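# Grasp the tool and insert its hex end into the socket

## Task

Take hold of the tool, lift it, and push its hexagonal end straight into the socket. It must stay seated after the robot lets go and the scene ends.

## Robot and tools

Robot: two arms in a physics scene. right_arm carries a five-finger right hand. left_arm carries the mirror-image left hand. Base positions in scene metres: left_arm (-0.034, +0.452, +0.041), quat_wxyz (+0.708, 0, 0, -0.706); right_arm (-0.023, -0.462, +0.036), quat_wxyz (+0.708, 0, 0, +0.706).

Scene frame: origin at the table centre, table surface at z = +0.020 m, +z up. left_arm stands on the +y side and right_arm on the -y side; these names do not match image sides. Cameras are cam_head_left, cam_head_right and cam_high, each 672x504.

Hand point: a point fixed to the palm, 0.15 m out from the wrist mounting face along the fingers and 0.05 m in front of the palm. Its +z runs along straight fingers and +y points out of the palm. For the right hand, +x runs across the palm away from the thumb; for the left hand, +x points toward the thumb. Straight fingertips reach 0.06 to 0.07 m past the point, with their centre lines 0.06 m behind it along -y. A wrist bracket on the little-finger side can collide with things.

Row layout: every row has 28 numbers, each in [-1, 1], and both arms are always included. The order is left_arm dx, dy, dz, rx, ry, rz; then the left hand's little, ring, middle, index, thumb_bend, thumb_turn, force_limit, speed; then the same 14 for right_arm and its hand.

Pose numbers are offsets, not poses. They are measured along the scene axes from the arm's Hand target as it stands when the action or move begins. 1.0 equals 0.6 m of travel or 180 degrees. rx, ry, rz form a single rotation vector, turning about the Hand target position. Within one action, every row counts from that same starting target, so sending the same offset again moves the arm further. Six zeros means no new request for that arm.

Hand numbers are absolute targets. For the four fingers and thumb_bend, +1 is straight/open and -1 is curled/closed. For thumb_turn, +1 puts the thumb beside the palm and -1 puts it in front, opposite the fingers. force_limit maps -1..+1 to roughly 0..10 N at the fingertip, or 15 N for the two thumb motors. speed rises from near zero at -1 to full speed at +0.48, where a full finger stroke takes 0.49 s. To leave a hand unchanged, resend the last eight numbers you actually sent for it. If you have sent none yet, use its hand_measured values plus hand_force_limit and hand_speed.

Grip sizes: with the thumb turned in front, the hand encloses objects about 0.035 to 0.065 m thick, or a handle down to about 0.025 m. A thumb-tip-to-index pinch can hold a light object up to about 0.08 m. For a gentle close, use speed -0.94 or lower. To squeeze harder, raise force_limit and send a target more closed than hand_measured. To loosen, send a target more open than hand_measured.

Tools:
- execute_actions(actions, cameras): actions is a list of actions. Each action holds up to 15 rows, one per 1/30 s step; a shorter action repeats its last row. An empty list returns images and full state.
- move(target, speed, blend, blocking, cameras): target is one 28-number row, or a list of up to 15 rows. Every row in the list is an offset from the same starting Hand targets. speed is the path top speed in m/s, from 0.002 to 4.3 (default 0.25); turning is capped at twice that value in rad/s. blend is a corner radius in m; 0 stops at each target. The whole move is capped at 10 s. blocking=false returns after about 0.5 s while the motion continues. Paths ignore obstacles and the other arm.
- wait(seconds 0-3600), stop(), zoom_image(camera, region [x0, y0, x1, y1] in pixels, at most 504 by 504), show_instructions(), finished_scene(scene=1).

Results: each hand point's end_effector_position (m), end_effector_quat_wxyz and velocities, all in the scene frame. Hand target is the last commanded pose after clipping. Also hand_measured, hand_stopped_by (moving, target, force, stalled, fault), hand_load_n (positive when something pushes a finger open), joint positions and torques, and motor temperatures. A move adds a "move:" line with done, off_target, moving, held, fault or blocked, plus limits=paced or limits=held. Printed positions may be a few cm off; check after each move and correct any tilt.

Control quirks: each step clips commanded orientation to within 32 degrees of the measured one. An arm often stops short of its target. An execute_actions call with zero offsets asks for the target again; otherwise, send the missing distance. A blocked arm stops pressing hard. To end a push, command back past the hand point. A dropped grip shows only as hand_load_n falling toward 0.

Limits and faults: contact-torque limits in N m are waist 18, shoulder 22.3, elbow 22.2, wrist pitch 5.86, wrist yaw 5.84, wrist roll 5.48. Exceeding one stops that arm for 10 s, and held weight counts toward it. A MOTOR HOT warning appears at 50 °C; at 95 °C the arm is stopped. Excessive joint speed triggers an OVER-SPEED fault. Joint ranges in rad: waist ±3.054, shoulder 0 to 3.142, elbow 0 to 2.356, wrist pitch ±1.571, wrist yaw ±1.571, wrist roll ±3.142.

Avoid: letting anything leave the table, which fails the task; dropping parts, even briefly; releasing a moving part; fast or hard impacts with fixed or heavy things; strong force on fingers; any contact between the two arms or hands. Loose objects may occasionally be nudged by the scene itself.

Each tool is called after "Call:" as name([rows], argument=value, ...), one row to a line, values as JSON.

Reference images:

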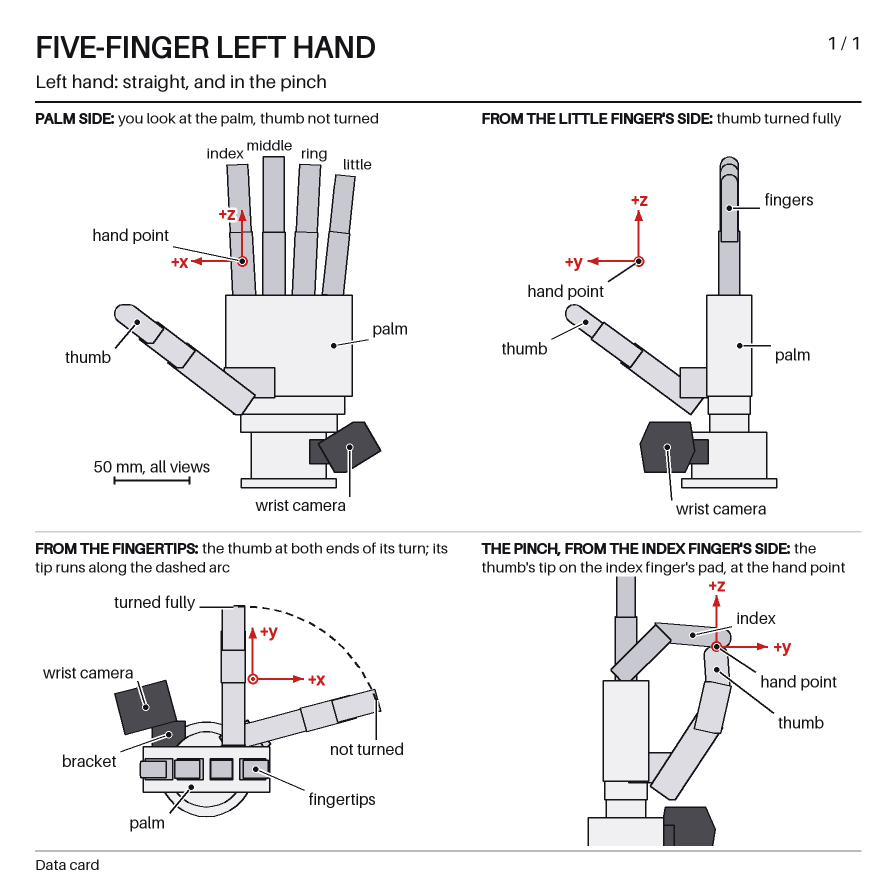

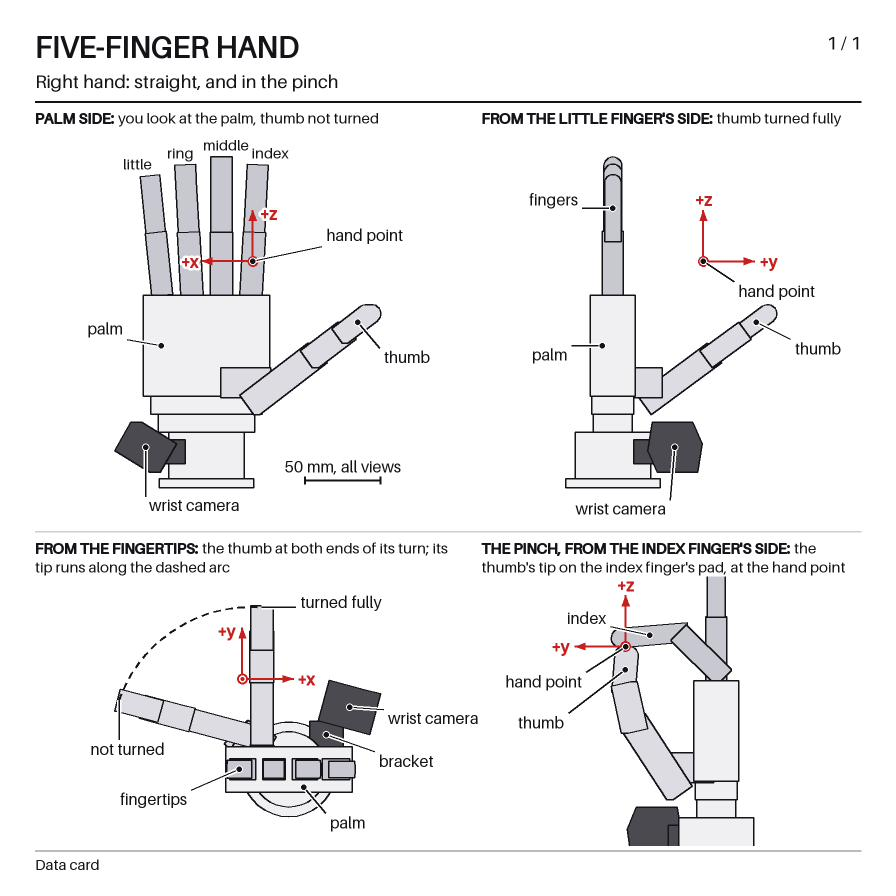

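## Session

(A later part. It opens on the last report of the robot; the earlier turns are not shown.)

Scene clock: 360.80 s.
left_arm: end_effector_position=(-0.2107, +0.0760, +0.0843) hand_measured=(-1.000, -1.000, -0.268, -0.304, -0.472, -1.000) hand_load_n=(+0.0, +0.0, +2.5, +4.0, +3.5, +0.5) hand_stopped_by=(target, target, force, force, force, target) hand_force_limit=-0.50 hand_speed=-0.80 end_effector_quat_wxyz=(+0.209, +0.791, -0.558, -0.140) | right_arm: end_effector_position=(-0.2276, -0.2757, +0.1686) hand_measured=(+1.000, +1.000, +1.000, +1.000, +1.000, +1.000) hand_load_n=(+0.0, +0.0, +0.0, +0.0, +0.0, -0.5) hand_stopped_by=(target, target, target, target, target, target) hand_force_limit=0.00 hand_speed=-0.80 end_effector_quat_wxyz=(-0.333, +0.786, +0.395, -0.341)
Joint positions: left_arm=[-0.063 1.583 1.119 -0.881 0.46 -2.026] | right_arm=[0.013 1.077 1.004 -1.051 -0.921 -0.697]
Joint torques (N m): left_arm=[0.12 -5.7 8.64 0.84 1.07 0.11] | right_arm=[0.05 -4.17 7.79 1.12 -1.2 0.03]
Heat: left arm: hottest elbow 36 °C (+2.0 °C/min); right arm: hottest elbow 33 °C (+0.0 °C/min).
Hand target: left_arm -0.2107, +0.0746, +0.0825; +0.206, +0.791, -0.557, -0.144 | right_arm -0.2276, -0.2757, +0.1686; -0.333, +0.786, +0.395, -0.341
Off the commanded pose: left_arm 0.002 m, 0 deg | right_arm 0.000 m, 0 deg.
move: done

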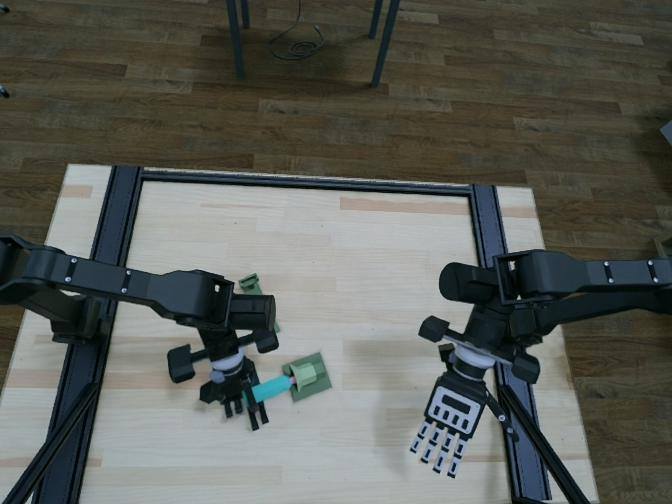

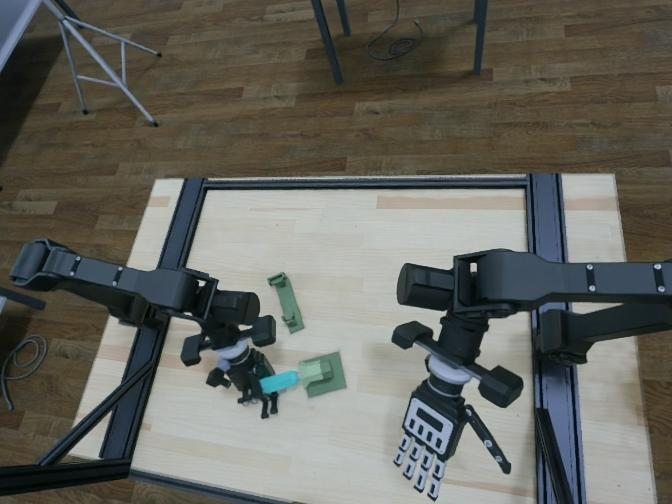

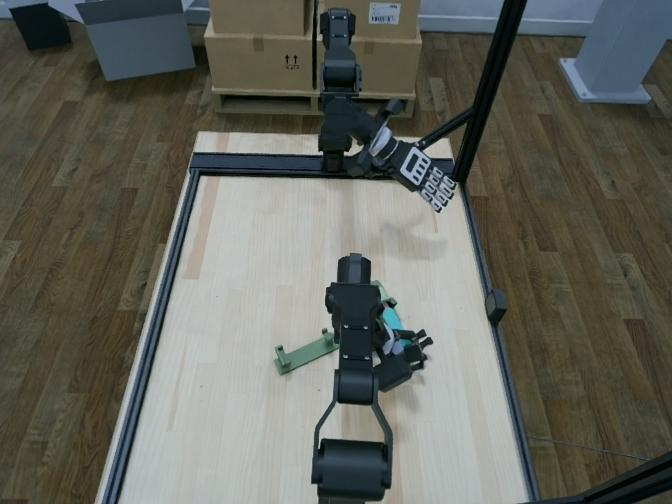

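Call:
move(target=[0.0057,-0.0157,0,0,0,0,-1,-1,-0.95,-0.95,-0.6,-1,-0.5,-0.8,0,0,0,0,0,0,1,1,1,1,1,1,0,-0.8], speed=0.02, cameras=["cam_head_left","cam_head_right","cam_high"])

Call:
zoom_image(camera="cam_head_left", region=[206, 336, 316, 426])

Call:
zoom_image(camera="cam_head_right", region=[215, 335, 325, 425])

Scene clock: 361.90 s.
left_arm: end_effector_position=(-0.2084, +0.0684, +0.0841) hand_measured=(-1.000, -1.000, -0.268, -0.304, -0.472, -1.000) hand_load_n=(+0.0, +0.0, +2.5, +4.0, +3.5, +0.5) hand_stopped_by=(target, target, force, force, force, target) hand_force_limit=-0.50 hand_speed=-0.80 end_effector_quat_wxyz=(+0.207, +0.791, -0.558, -0.143) | right_arm: end_effector_position=(-0.2276, -0.2757, +0.1686) hand_measured=(+1.000, +1.000, +1.000, +1.000, +1.000, +1.000) hand_load_n=(+0.0, +0.0, +0.0, +0.0, +0.0, +0.0) hand_stopped_by=(target, target, target, target, target, target) hand_force_limit=0.00 hand_speed=-0.80 end_effector_quat_wxyz=(-0.333, +0.786, +0.395, -0.341)
Joint positions: left_arm=[-0.051 1.618 1.155 -0.893 0.465 -2.011] | right_arm=[0.013 1.077 1.004 -1.051 -0.921 -0.697]
Joint torques (N m): left_arm=[0.23 -5.87 8.86 1.04 0.98 0.09] | right_arm=[-0.03 -4.16 7.97 1.16 -1.18 0.02]
Heat: left arm: hottest elbow 36 °C (+2.0 °C/min); right arm: hottest elbow 33 °C (+0.0 °C/min).
Hand target: left_arm -0.2073, +0.0651, +0.0827; +0.207, +0.791, -0.557, -0.143 | right_arm -0.2276, -0.2757, +0.1686; -0.333, +0.786, +0.395, -0.341
Off the commanded pose: left_arm 0.004 m, 0 deg | right_arm 0.000 m, 0 deg.
move: done

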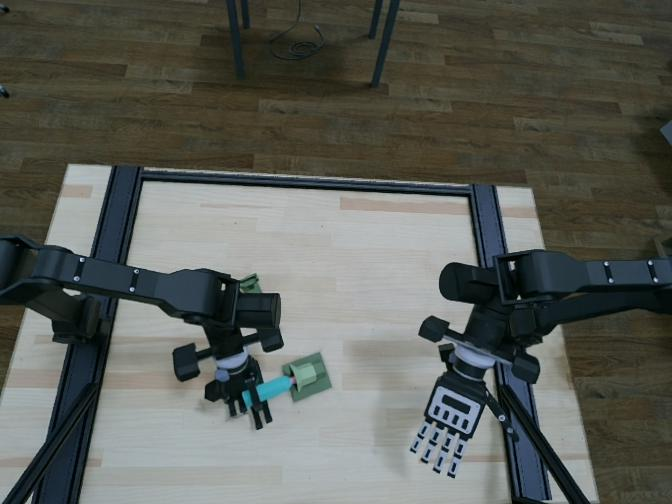

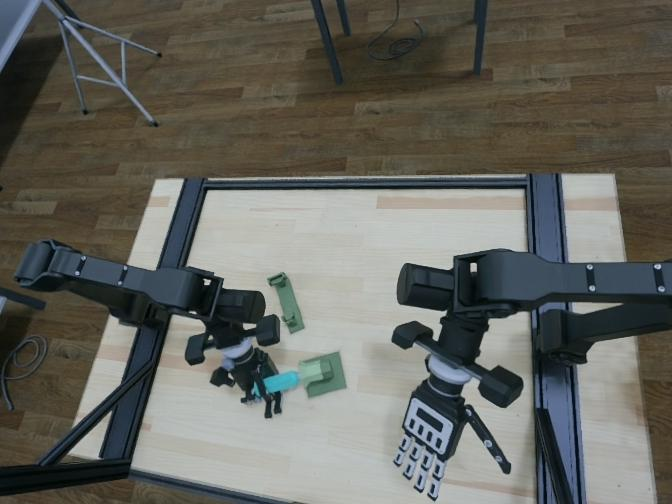

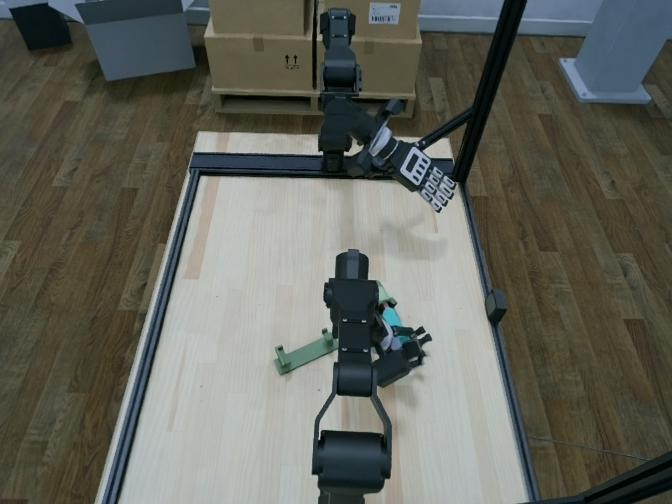

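Scaled by 4.582 from the camera's image (finer frame: 960x720).

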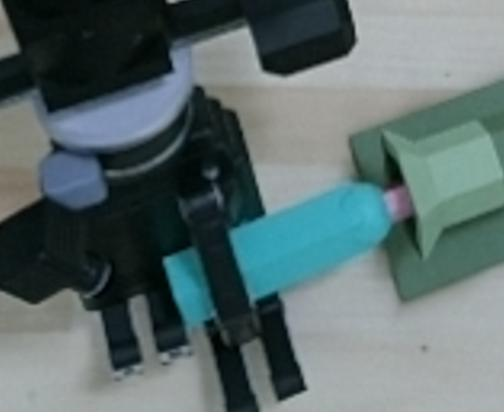

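Scaled by 4.582 from the camera's image (finer frame: 960x720).

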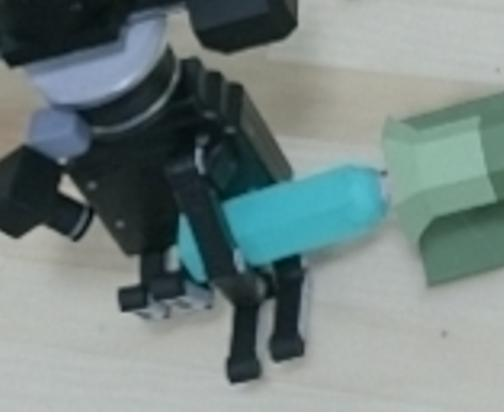

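Call:
move(target=[0.0108,-0.0173,0,0,0,0,-1,-1,-0.95,-0.95,-0.6,-1,-0.5,-0.8,0,0,0,0,0,0,1,1,1,1,1,1,0,-0.8], speed=0.02, cameras=["cam_head_left","cam_head_right","cam_high"])

Call:
zoom_image(camera="cam_head_left", region=[206, 336, 316, 426])

Call:
zoom_image(camera="cam_head_right", region=[215, 335, 325, 425])

Scene clock: 363.20 s.
left_arm: end_effector_position=(-0.2074, +0.0671, +0.0816) hand_measured=(-1.000, -1.000, -0.268, -0.304, -0.472, -1.000) hand_load_n=(+0.0, +0.0, +2.5, +4.0, +3.5, +0.5) hand_stopped_by=(target, target, force, force, force, target) hand_force_limit=-0.50 hand_speed=-0.80 end_effector_quat_wxyz=(+0.201, +0.788, -0.561, -0.154) | right_arm: end_effector_position=(-0.2276, -0.2757, +0.1686) hand_measured=(+1.000, +1.000, +1.000, +1.000, +1.000, +1.000) hand_load_n=(+0.0, +0.0, +0.0, +0.0, +0.0, +0.0) hand_stopped_by=(target, target, target, target, target, target) hand_force_limit=0.00 hand_speed=-0.80 end_effector_quat_wxyz=(-0.333, +0.786, +0.395, -0.341)
Joint positions: left_arm=[-0.037 1.657 1.19 -0.924 0.481 -1.983] | right_arm=[0.013 1.077 1.004 -1.051 -0.921 -0.697]
Joint torques (N m): left_arm=[0.97 -5.97 9.92 2.07 0.56 -0.01] | right_arm=[0.13 -4.26 7.83 1.15 -1.17 0]
Heat: left arm: hottest elbow 36 °C (+2.0 °C/min); right arm: hottest elbow 33 °C (+0.0 °C/min).
Hand target: left_arm -0.2007, +0.0547, +0.0825; +0.206, +0.791, -0.557, -0.144 | right_arm -0.2276, -0.2757, +0.1686; -0.333, +0.786, +0.395, -0.341
Off the commanded pose: left_arm 0.014 m, 1 deg | right_arm 0.000 m, 0 deg.
move: off_target (left_arm)

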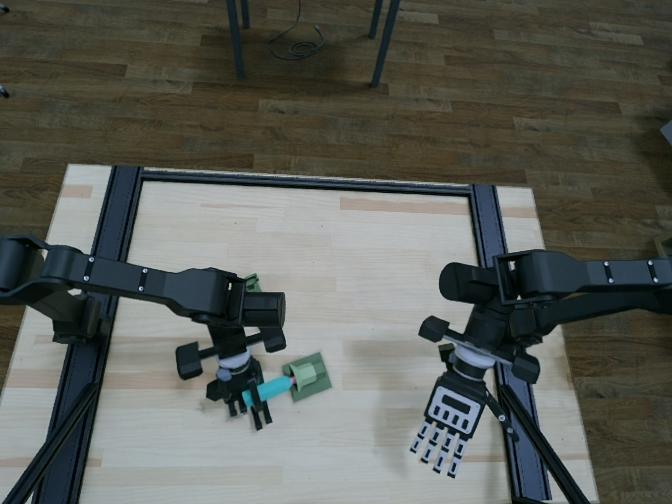

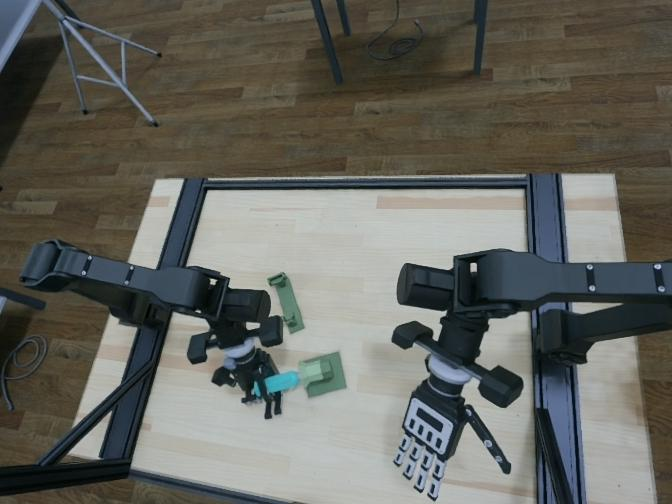

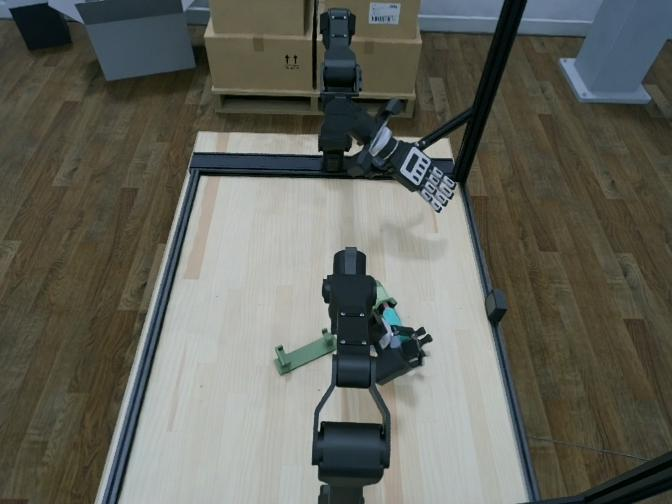

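Scaled by 4.582 from the camera's image (finer frame: 960x720).

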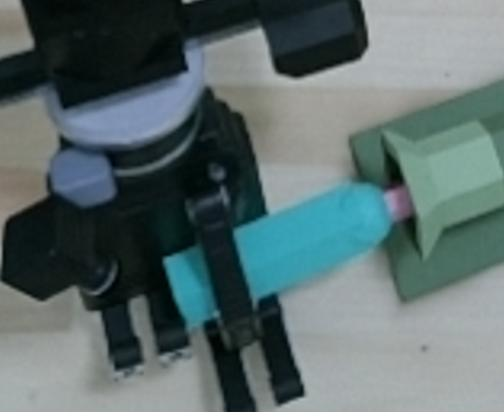

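Scaled by 4.582 from the camera's image (finer frame: 960x720).

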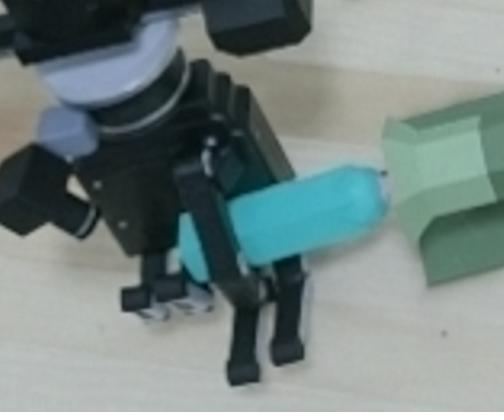

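Call:
move(target=[0.0095,-0.0018,0,-0.0052,-0.0019,0.004,-1,-1,-0.95,-0.95,-0.6,-1,-0.5,-0.8,0,0,0,0,0,0,1,1,1,1,1,1,0,-0.8], speed=0.02, cameras=["cam_head_left","cam_head_right","cam_high"])

Call:
zoom_image(camera="cam_head_left", region=[206, 336, 316, 426])

Call:
zoom_image(camera="cam_head_right", region=[215, 335, 325, 425])

Scene clock: 364.57 s.
left_arm: end_effector_position=(-0.2060, +0.0657, +0.0814) hand_measured=(-1.000, -1.000, -0.268, -0.304, -0.472, -1.000) hand_load_n=(+0.0, +0.5, +2.5, +4.0, +3.5, +0.5) hand_stopped_by=(target, target, force, force, force, target) hand_force_limit=-0.50 hand_speed=-0.80 end_effector_quat_wxyz=(+0.203, +0.789, -0.560, -0.153) | right_arm: end_effector_position=(-0.2276, -0.2757, +0.1686) hand_measured=(+1.000, +1.000, +1.000, +1.000, +1.000, +1.000) hand_load_n=(+0.0, -0.5, +0.0, -0.5, +0.0, +0.0) hand_stopped_by=(target, target, target, target, target, target) hand_force_limit=0.00 hand_speed=-0.80 end_effector_quat_wxyz=(-0.333, +0.786, +0.395, -0.341)
Joint positions: left_arm=[-0.032 1.657 1.187 -0.917 0.483 -1.981] | right_arm=[0.013 1.077 1.004 -1.051 -0.921 -0.697]
Joint torques (N m): left_arm=[1.44 -7.95 7.47 3.2 0.23 -0.1] | right_arm=[0.1 -4.11 7.84 1.11 -1.2 0.05]
Heat: left arm: hottest elbow 36 °C (+1.0 °C/min); right arm: hottest elbow 33 °C (+0.0 °C/min).
Hand target: left_arm -0.1951, +0.0535, +0.0827; +0.212, +0.793, -0.554, -0.135 | right_arm -0.2276, -0.2757, +0.1686; -0.333, +0.786, +0.395, -0.341
Off the commanded pose: left_arm 0.016 m, 2 deg | right_arm 0.000 m, 0 deg.
move: off_target (left_arm)

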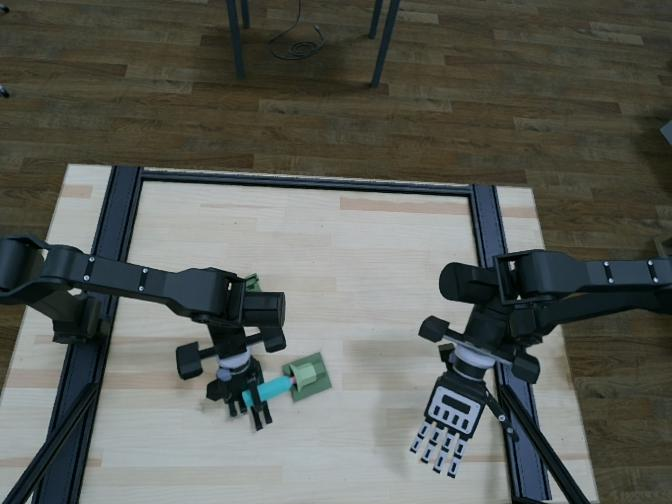

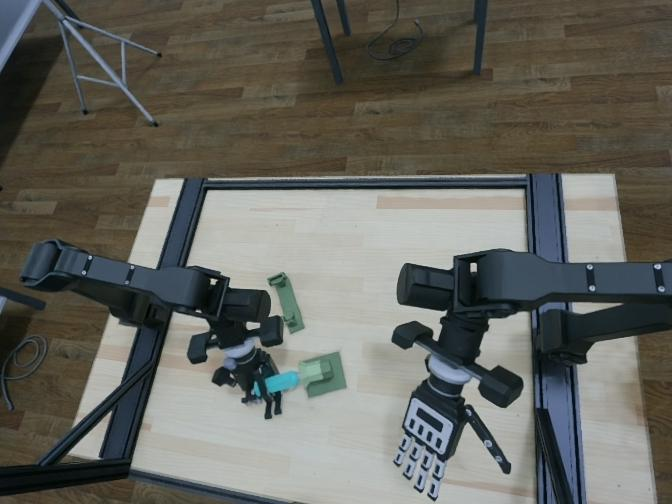

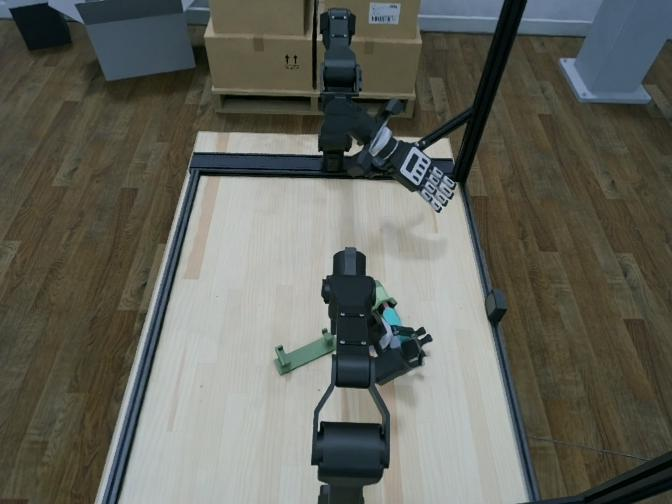

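Scaled by 4.582 from the camera's image (finer frame: 960x720).

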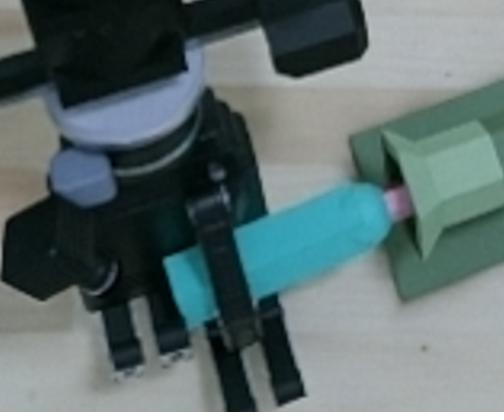

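Scaled by 4.582 from the camera's image (finer frame: 960x720).

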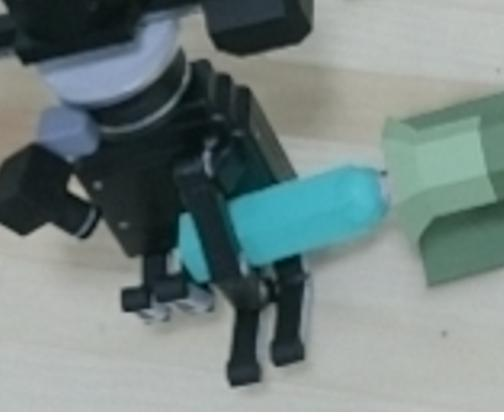

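Call:
move([
  [0.0094,0.0034,0,0,0,0,-1,-1,-0.95,-0.95,-0.6,-1,-0.5,-0.8,0,0,0,0,0,0,1,1,1,1,1,1,0,-0.8],
], speed=0.02, cameras=["cam_head_left","cam_head_right","cam_high"])

Call:
zoom_image(camera="cam_head_left", region=[206, 336, 316, 426])

Call:
zoom_image(camera="cam_head_right", region=[215, 335, 325, 425])

Scene clock: 365.67 s.
left_arm: end_effector_position=(-0.2032, +0.0658, +0.0815) hand_measured=(-1.000, -1.000, -0.268, -0.304, -0.472, -1.000) hand_load_n=(+0.0, +0.5, +2.5, +4.0, +3.5, +0.5) hand_stopped_by=(target, target, force, force, force, target) hand_force_limit=-0.50 hand_speed=-0.80 end_effector_quat_wxyz=(+0.206, +0.786, -0.562, -0.154) | right_arm: end_effector_position=(-0.2276, -0.2757, +0.1686) hand_measured=(+1.000, +1.000, +1.000, +1.000, +1.000, +1.000) hand_load_n=(+0.0, +0.0, +0.0, +0.0, +0.0, -0.5) hand_stopped_by=(target, target, target, target, target, target) hand_force_limit=0.00 hand_speed=-0.80 end_effector_quat_wxyz=(-0.333, +0.786, +0.395, -0.341)
Joint positions: left_arm=[-0.018 1.657 1.182 -0.917 0.49 -1.961] | right_arm=[0.013 1.077 1.004 -1.051 -0.921 -0.697]
Joint torques (N m): left_arm=[1.84 -8.47 7.2 2.43 0.1 -0.12] | right_arm=[0.05 -4.29 7.77 1.13 -1.19 -0.01]
Heat: left arm: hottest elbow 36 °C (+1.0 °C/min); right arm: hottest elbow 33 °C (+0.0 °C/min).
Hand target: left_arm -0.1894, +0.0556, +0.0826; +0.212, +0.794, -0.554, -0.135 | right_arm -0.2276, -0.2757, +0.1686; -0.333, +0.786, +0.395, -0.341
Off the commanded pose: left_arm 0.017 m, 3 deg | right_arm 0.000 m, 0 deg.
move: off_target (left_arm)

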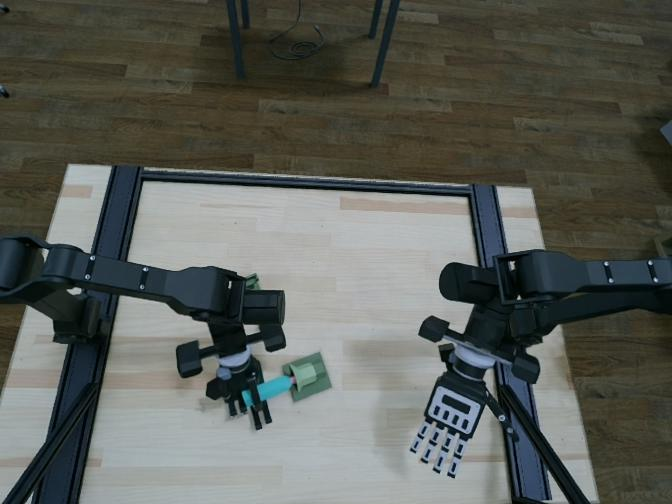

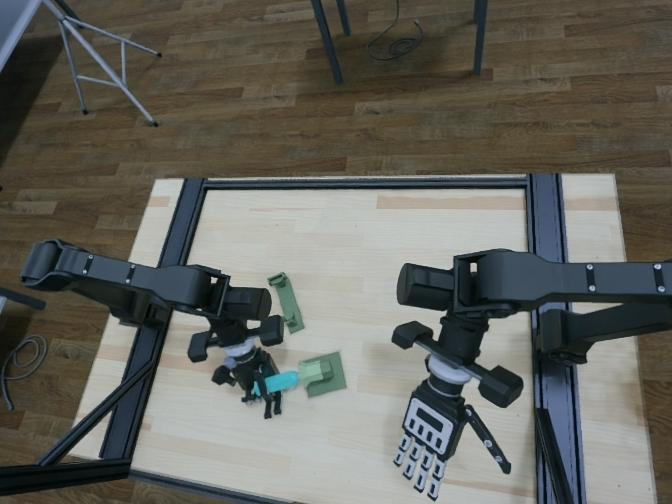

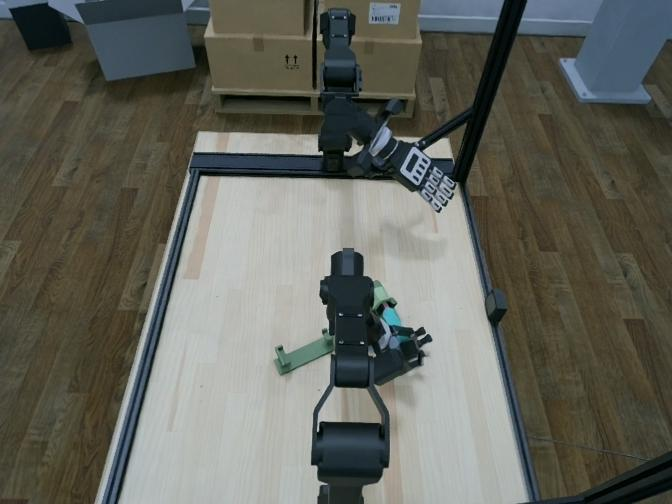

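Scaled by 4.582 from the camera's image (finer frame: 960x720).

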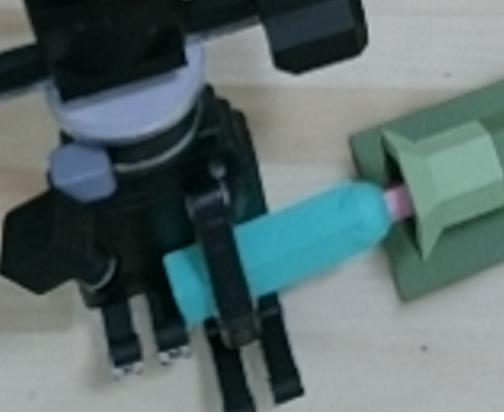

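Scaled by 4.582 from the camera's image (finer frame: 960x720).

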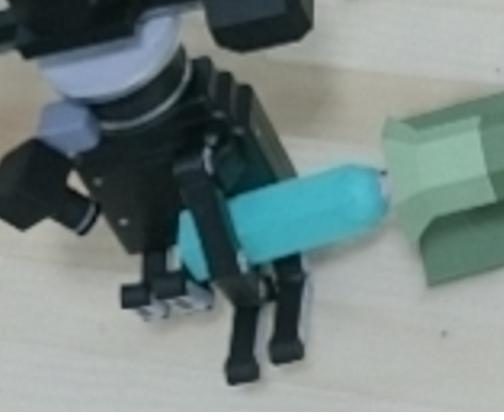

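Call:
move(target=[-0.024,0.021,0,0,0,0,-1,-1,-0.95,-0.95,-0.6,-1,-0.5,-0.8,0,0,0,0,0,0,1,1,1,1,1,1,0,-0.8], speed=0.02, cameras=["cam_head_left","cam_head_right","cam_high"])

Call:
zoom_image(camera="cam_head_left", region=[206, 336, 316, 426])

Call:
zoom_image(camera="cam_head_right", region=[215, 335, 325, 425])

Call:
zoom_image(camera="cam_high", region=[350, 270, 450, 410])

Scene clock: 368.23 s.
left_arm: end_effector_position=(-0.2064, +0.0680, +0.0829) hand_measured=(-1.000, -1.000, -0.268, -0.304, -0.472, -1.000) hand_load_n=(+0.0, +0.5, +2.5, +4.5, +3.5, +0.0) hand_stopped_by=(target, target, force, force, force, target) hand_force_limit=-0.50 hand_speed=-0.80 end_effector_quat_wxyz=(+0.212, +0.792, -0.555, -0.141) | right_arm: end_effector_position=(-0.2276, -0.2757, +0.1686) hand_measured=(+1.000, +1.000, +1.000, +1.000, +1.000, +1.000) hand_load_n=(+0.0, +0.0, +0.0, +0.0, -0.5, -0.5) hand_stopped_by=(target, target, target, target, target, target) hand_force_limit=0.00 hand_speed=-0.80 end_effector_quat_wxyz=(-0.333, +0.786, +0.395, -0.341)
Joint positions: left_arm=[-0.046 1.608 1.135 -0.874 0.467 -2.014] | right_arm=[0.013 1.077 1.004 -1.051 -0.921 -0.697]
Joint torques (N m): left_arm=[-0.06 -8.37 6.26 1.52 0.57 -0.13] | right_arm=[0.12 -4.22 7.84 1.18 -1.21 0.01]
Heat: left arm: hottest shoulder 35 °C (+3.0 °C/min); right arm: hottest elbow 33 °C (+0.0 °C/min).
Hand target: left_arm -0.2038, +0.0682, +0.0826; +0.212, +0.794, -0.554, -0.135 | right_arm -0.2276, -0.2757, +0.1686; -0.333, +0.786, +0.395, -0.341
Off the commanded pose: left_arm 0.003 m, 1 deg | right_arm 0.000 m, 0 deg.
move: done

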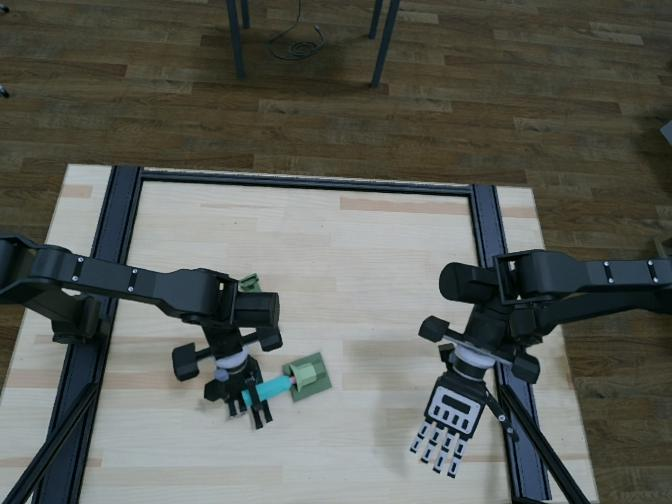

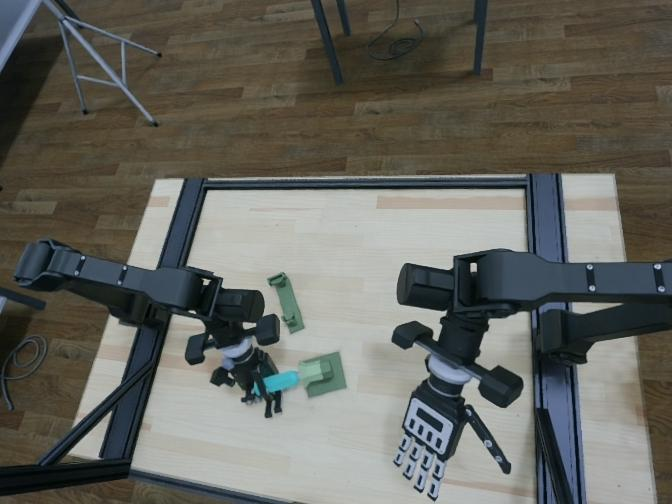

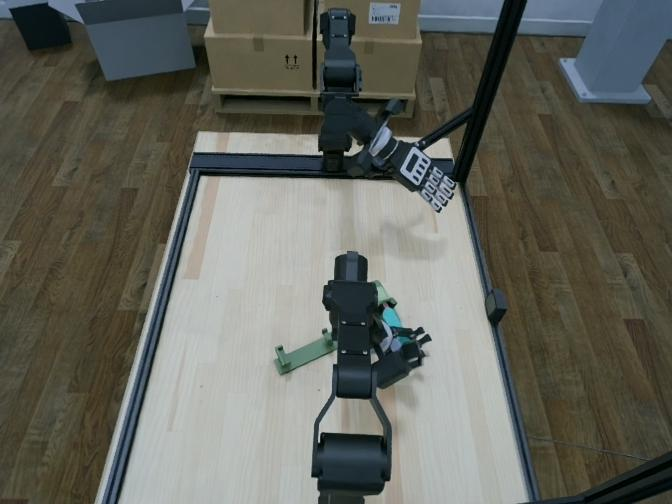

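Scaled by 4.582 from the camera's image (finer frame: 960x720).

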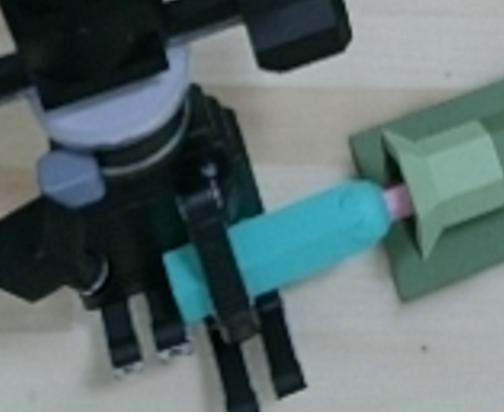

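Scaled by 4.582 from the camera's image (finer frame: 960x720).

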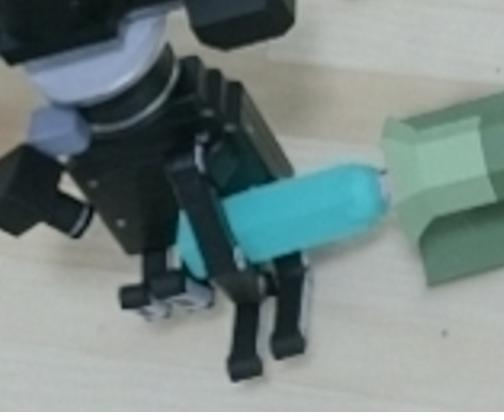

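Scaled by 3.600 from the camera's image (finer frame: 960x720).

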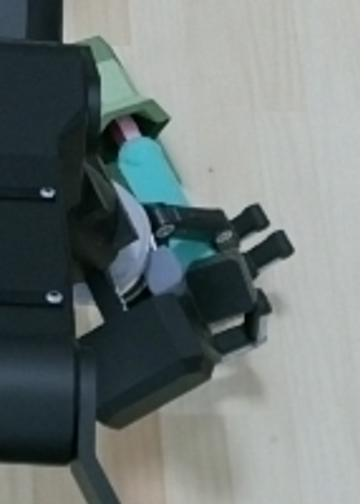

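Call:
move(target=[0.0105,-0.0192,0,0,0,0,-1,-1,-0.95,-0.95,-0.6,-1,-0.5,-0.8,0,0,0,0,0,0,1,1,1,1,1,1,0,-0.8], speed=0.02, cameras=["cam_head_left","cam_head_right","cam_high"])

Call:
zoom_image(camera="cam_head_left", region=[206, 336, 316, 426])

Call:
zoom_image(camera="cam_head_right", region=[215, 335, 325, 425])

Scene clock: 369.43 s.
left_arm: end_effector_position=(-0.2051, +0.0669, +0.0827) hand_measured=(-1.000, -1.000, -0.268, -0.304, -0.472, -1.000) hand_load_n=(+0.0, +0.0, +2.5, +4.0, +4.0, +0.5) hand_stopped_by=(target, target, force, force, force, target) hand_force_limit=-0.50 hand_speed=-0.80 end_effector_quat_wxyz=(+0.209, +0.789, -0.559, -0.144) | right_arm: end_effector_position=(-0.2276, -0.2757, +0.1686) hand_measured=(+1.000, +1.000, +1.000, +1.000, +1.000, +1.000) hand_load_n=(+0.0, +0.0, +0.0, +0.0, +0.0, -0.5) hand_stopped_by=(target, target, target, target, target, target) hand_force_limit=0.00 hand_speed=-0.80 end_effector_quat_wxyz=(-0.333, +0.786, +0.395, -0.341)
Joint positions: left_arm=[-0.036 1.626 1.155 -0.891 0.473 -1.992] | right_arm=[0.013 1.077 1.004 -1.051 -0.921 -0.697]
Joint torques (N m): left_arm=[1.12 -5.96 9.61 1.69 0.51 -0.03] | right_arm=[0.07 -4.14 7.79 1.13 -1.22 0]
Heat: left arm: hottest shoulder 35 °C (+3.0 °C/min); right arm: hottest elbow 33 °C (+0.0 °C/min).
Hand target: left_arm -0.1974, +0.0567, +0.0827; +0.212, +0.794, -0.554, -0.135 | right_arm -0.2276, -0.2757, +0.1686; -0.333, +0.786, +0.395, -0.341
Off the commanded pose: left_arm 0.013 m, 1 deg | right_arm 0.000 m, 0 deg.
move: off_target (left_arm)

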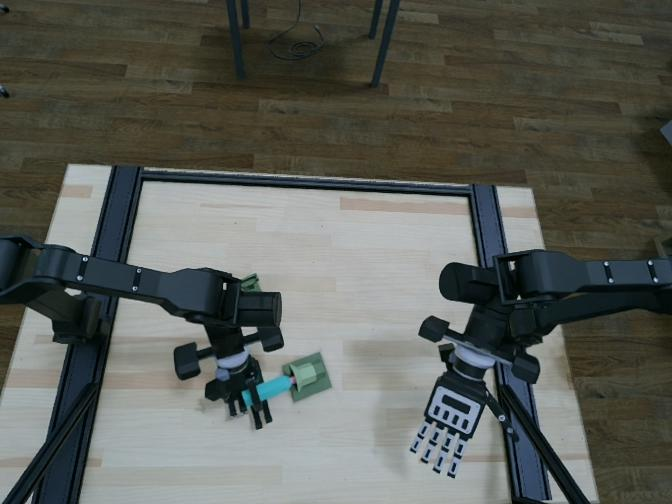

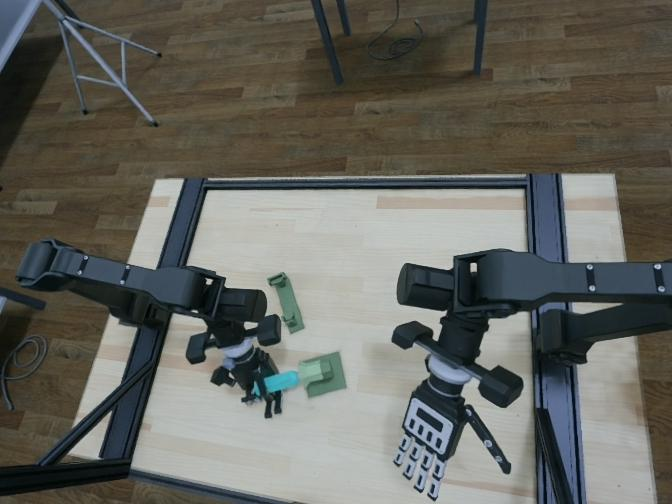

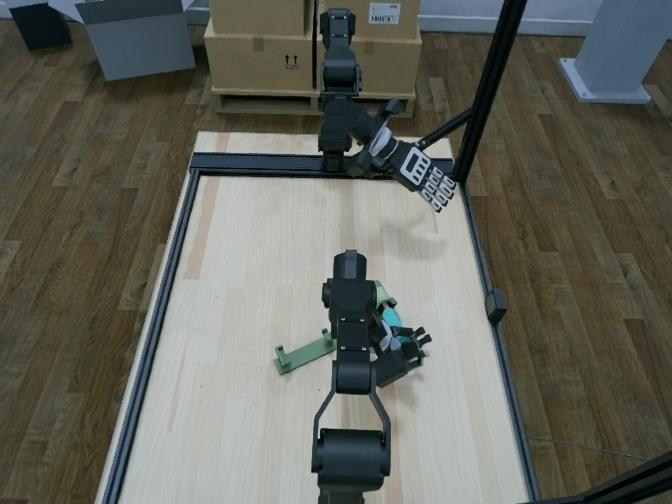

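Scaled by 4.582 from the camera's image (finer frame: 960x720).

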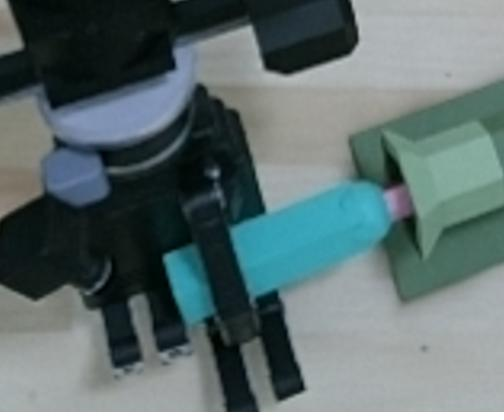

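Scaled by 4.582 from the camera's image (finer frame: 960x720).

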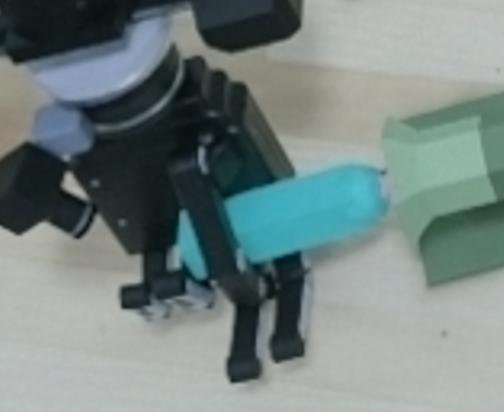

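Call:
move([
  [0.0095,-0.0019,0,0,0,0,-1,-1,-0.95,-0.95,-0.6,-1,-0.5,-0.8,0,0,0,0,0,0,1,1,1,1,1,1,0,-0.8],
  [0.0017,-0.0047,0.0083,0,0,0,-1,-1,-0.95,-0.95,-0.6,-1,-0.5,-0.8,0,0,0,0,0,0,1,1,1,1,1,1,0,-0.8],
  [-0.0061,-0.0075,0,0,0,0,-1,-1,-0.95,-0.95,-0.6,-1,-0.5,-0.8,0,0,0,0,0,0,1,1,1,1,1,1,0,-0.8],
  [0.0017,-0.0047,-0.0083,0,0,0,-1,-1,-0.95,-0.95,-0.6,-1,-0.5,-0.8,0,0,0,0,0,0,1,1,1,1,1,1,0,-0.8],
  [0.0095,-0.0019,0,0,0,0,-1,-1,-0.95,-0.95,-0.6,-1,-0.5,-0.8,0,0,0,0,0,0,1,1,1,1,1,1,0,-0.8],
  [0.0017,-0.0047,0,0,0,0,-1,-1,-0.95,-0.95,-0.6,-1,-0.5,-0.8,0,0,0,0,0,0,1,1,1,1,1,1,0,-0.8],
], speed=0.02, blend=0.004, cameras=["cam_head_left","cam_head_right","cam_high"])

Call:
zoom_image(camera="cam_head_left", region=[206, 336, 316, 426])

Call:
zoom_image(camera="cam_head_right", region=[215, 335, 325, 425])

Scene clock: 372.20 s.
left_arm: end_effector_position=(-0.2052, +0.0660, +0.0827) hand_measured=(-1.000, -1.000, -0.268, -0.304, -0.472, -1.000) hand_load_n=(+0.0, +0.5, +3.0, +4.0, +3.5, +0.5) hand_stopped_by=(target, target, force, force, force, target) hand_force_limit=-0.50 hand_speed=-0.80 end_effector_quat_wxyz=(+0.208, +0.788, -0.560, -0.149) | right_arm: end_effector_position=(-0.2276, -0.2757, +0.1686) hand_measured=(+1.000, +1.000, +1.000, +1.000, +1.000, +1.000) hand_load_n=(+0.0, +0.0, +0.0, -0.5, +0.0, +0.0) hand_stopped_by=(target, target, target, target, target, target) hand_force_limit=0.00 hand_speed=-0.80 end_effector_quat_wxyz=(-0.333, +0.786, +0.395, -0.341)
Joint positions: left_arm=[-0.03 1.641 1.171 -0.904 0.481 -1.981] | right_arm=[0.013 1.077 1.004 -1.051 -0.921 -0.697]
Joint torques (N m): left_arm=[0.89 -6.52 9.11 2.4 0.23 -0.26] | right_arm=[0.2 -4.09 7.9 1.15 -1.2 0.03]
Heat: left arm: hottest shoulder 35 °C (+3.0 °C/min); right arm: hottest elbow 33 °C (+0.0 °C/min).
Hand target: left_arm -0.1965, +0.0540, +0.0826; +0.212, +0.794, -0.554, -0.135 | right_arm -0.2276, -0.2757, +0.1686; -0.333, +0.786, +0.395, -0.341
Off the commanded pose: left_arm 0.015 m, 2 deg | right_arm 0.000 m, 0 deg.
move: off_target (left_arm); blend cut to 0.0029 m at target 1, 0.0035 m at target 2, 0.0035 m at target 3, 0.0035 m at target 4, 0.0025 m at target 5

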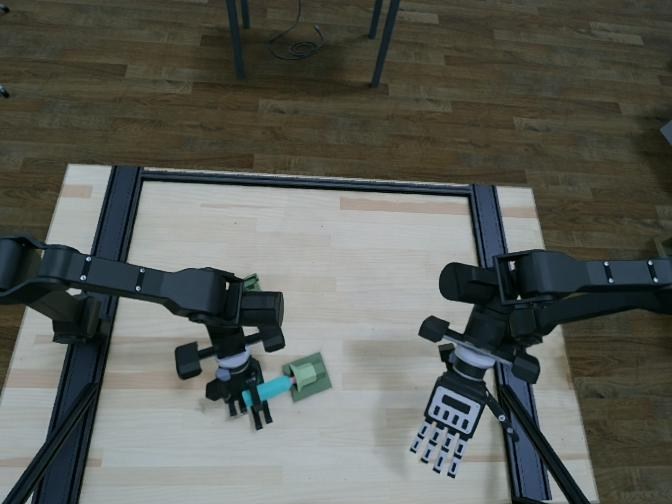

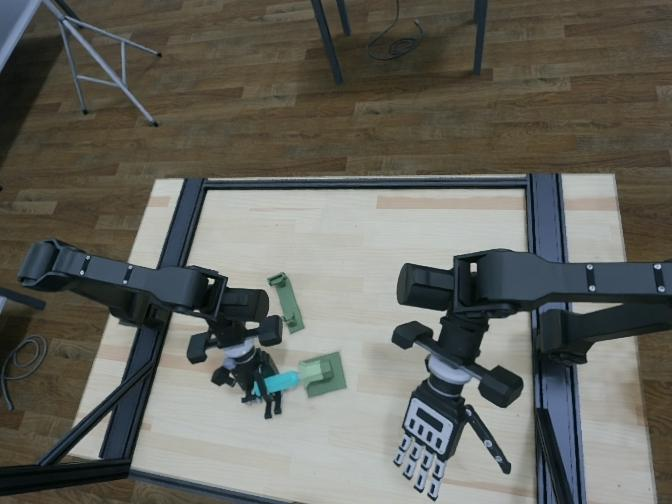

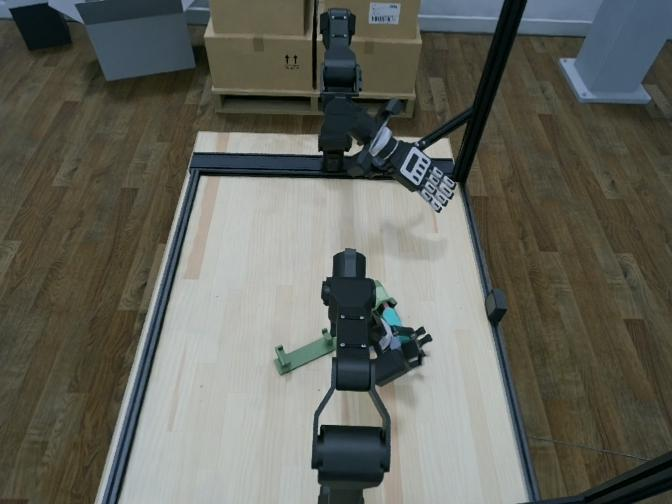

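Scaled by 4.582 from the camera's image (finer frame: 960x720).

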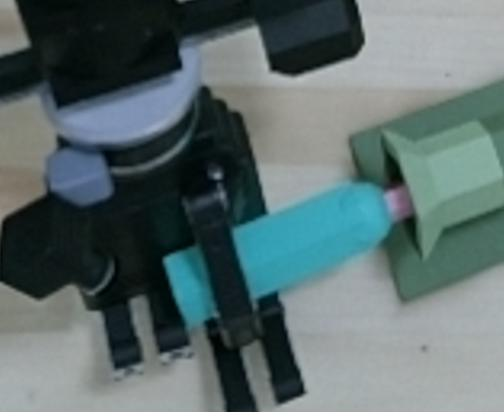

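Scaled by 4.582 from the camera's image (finer frame: 960x720).

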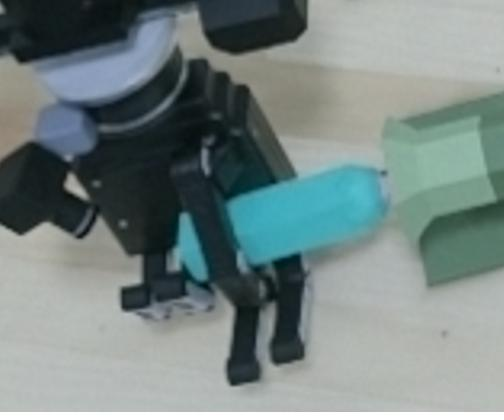

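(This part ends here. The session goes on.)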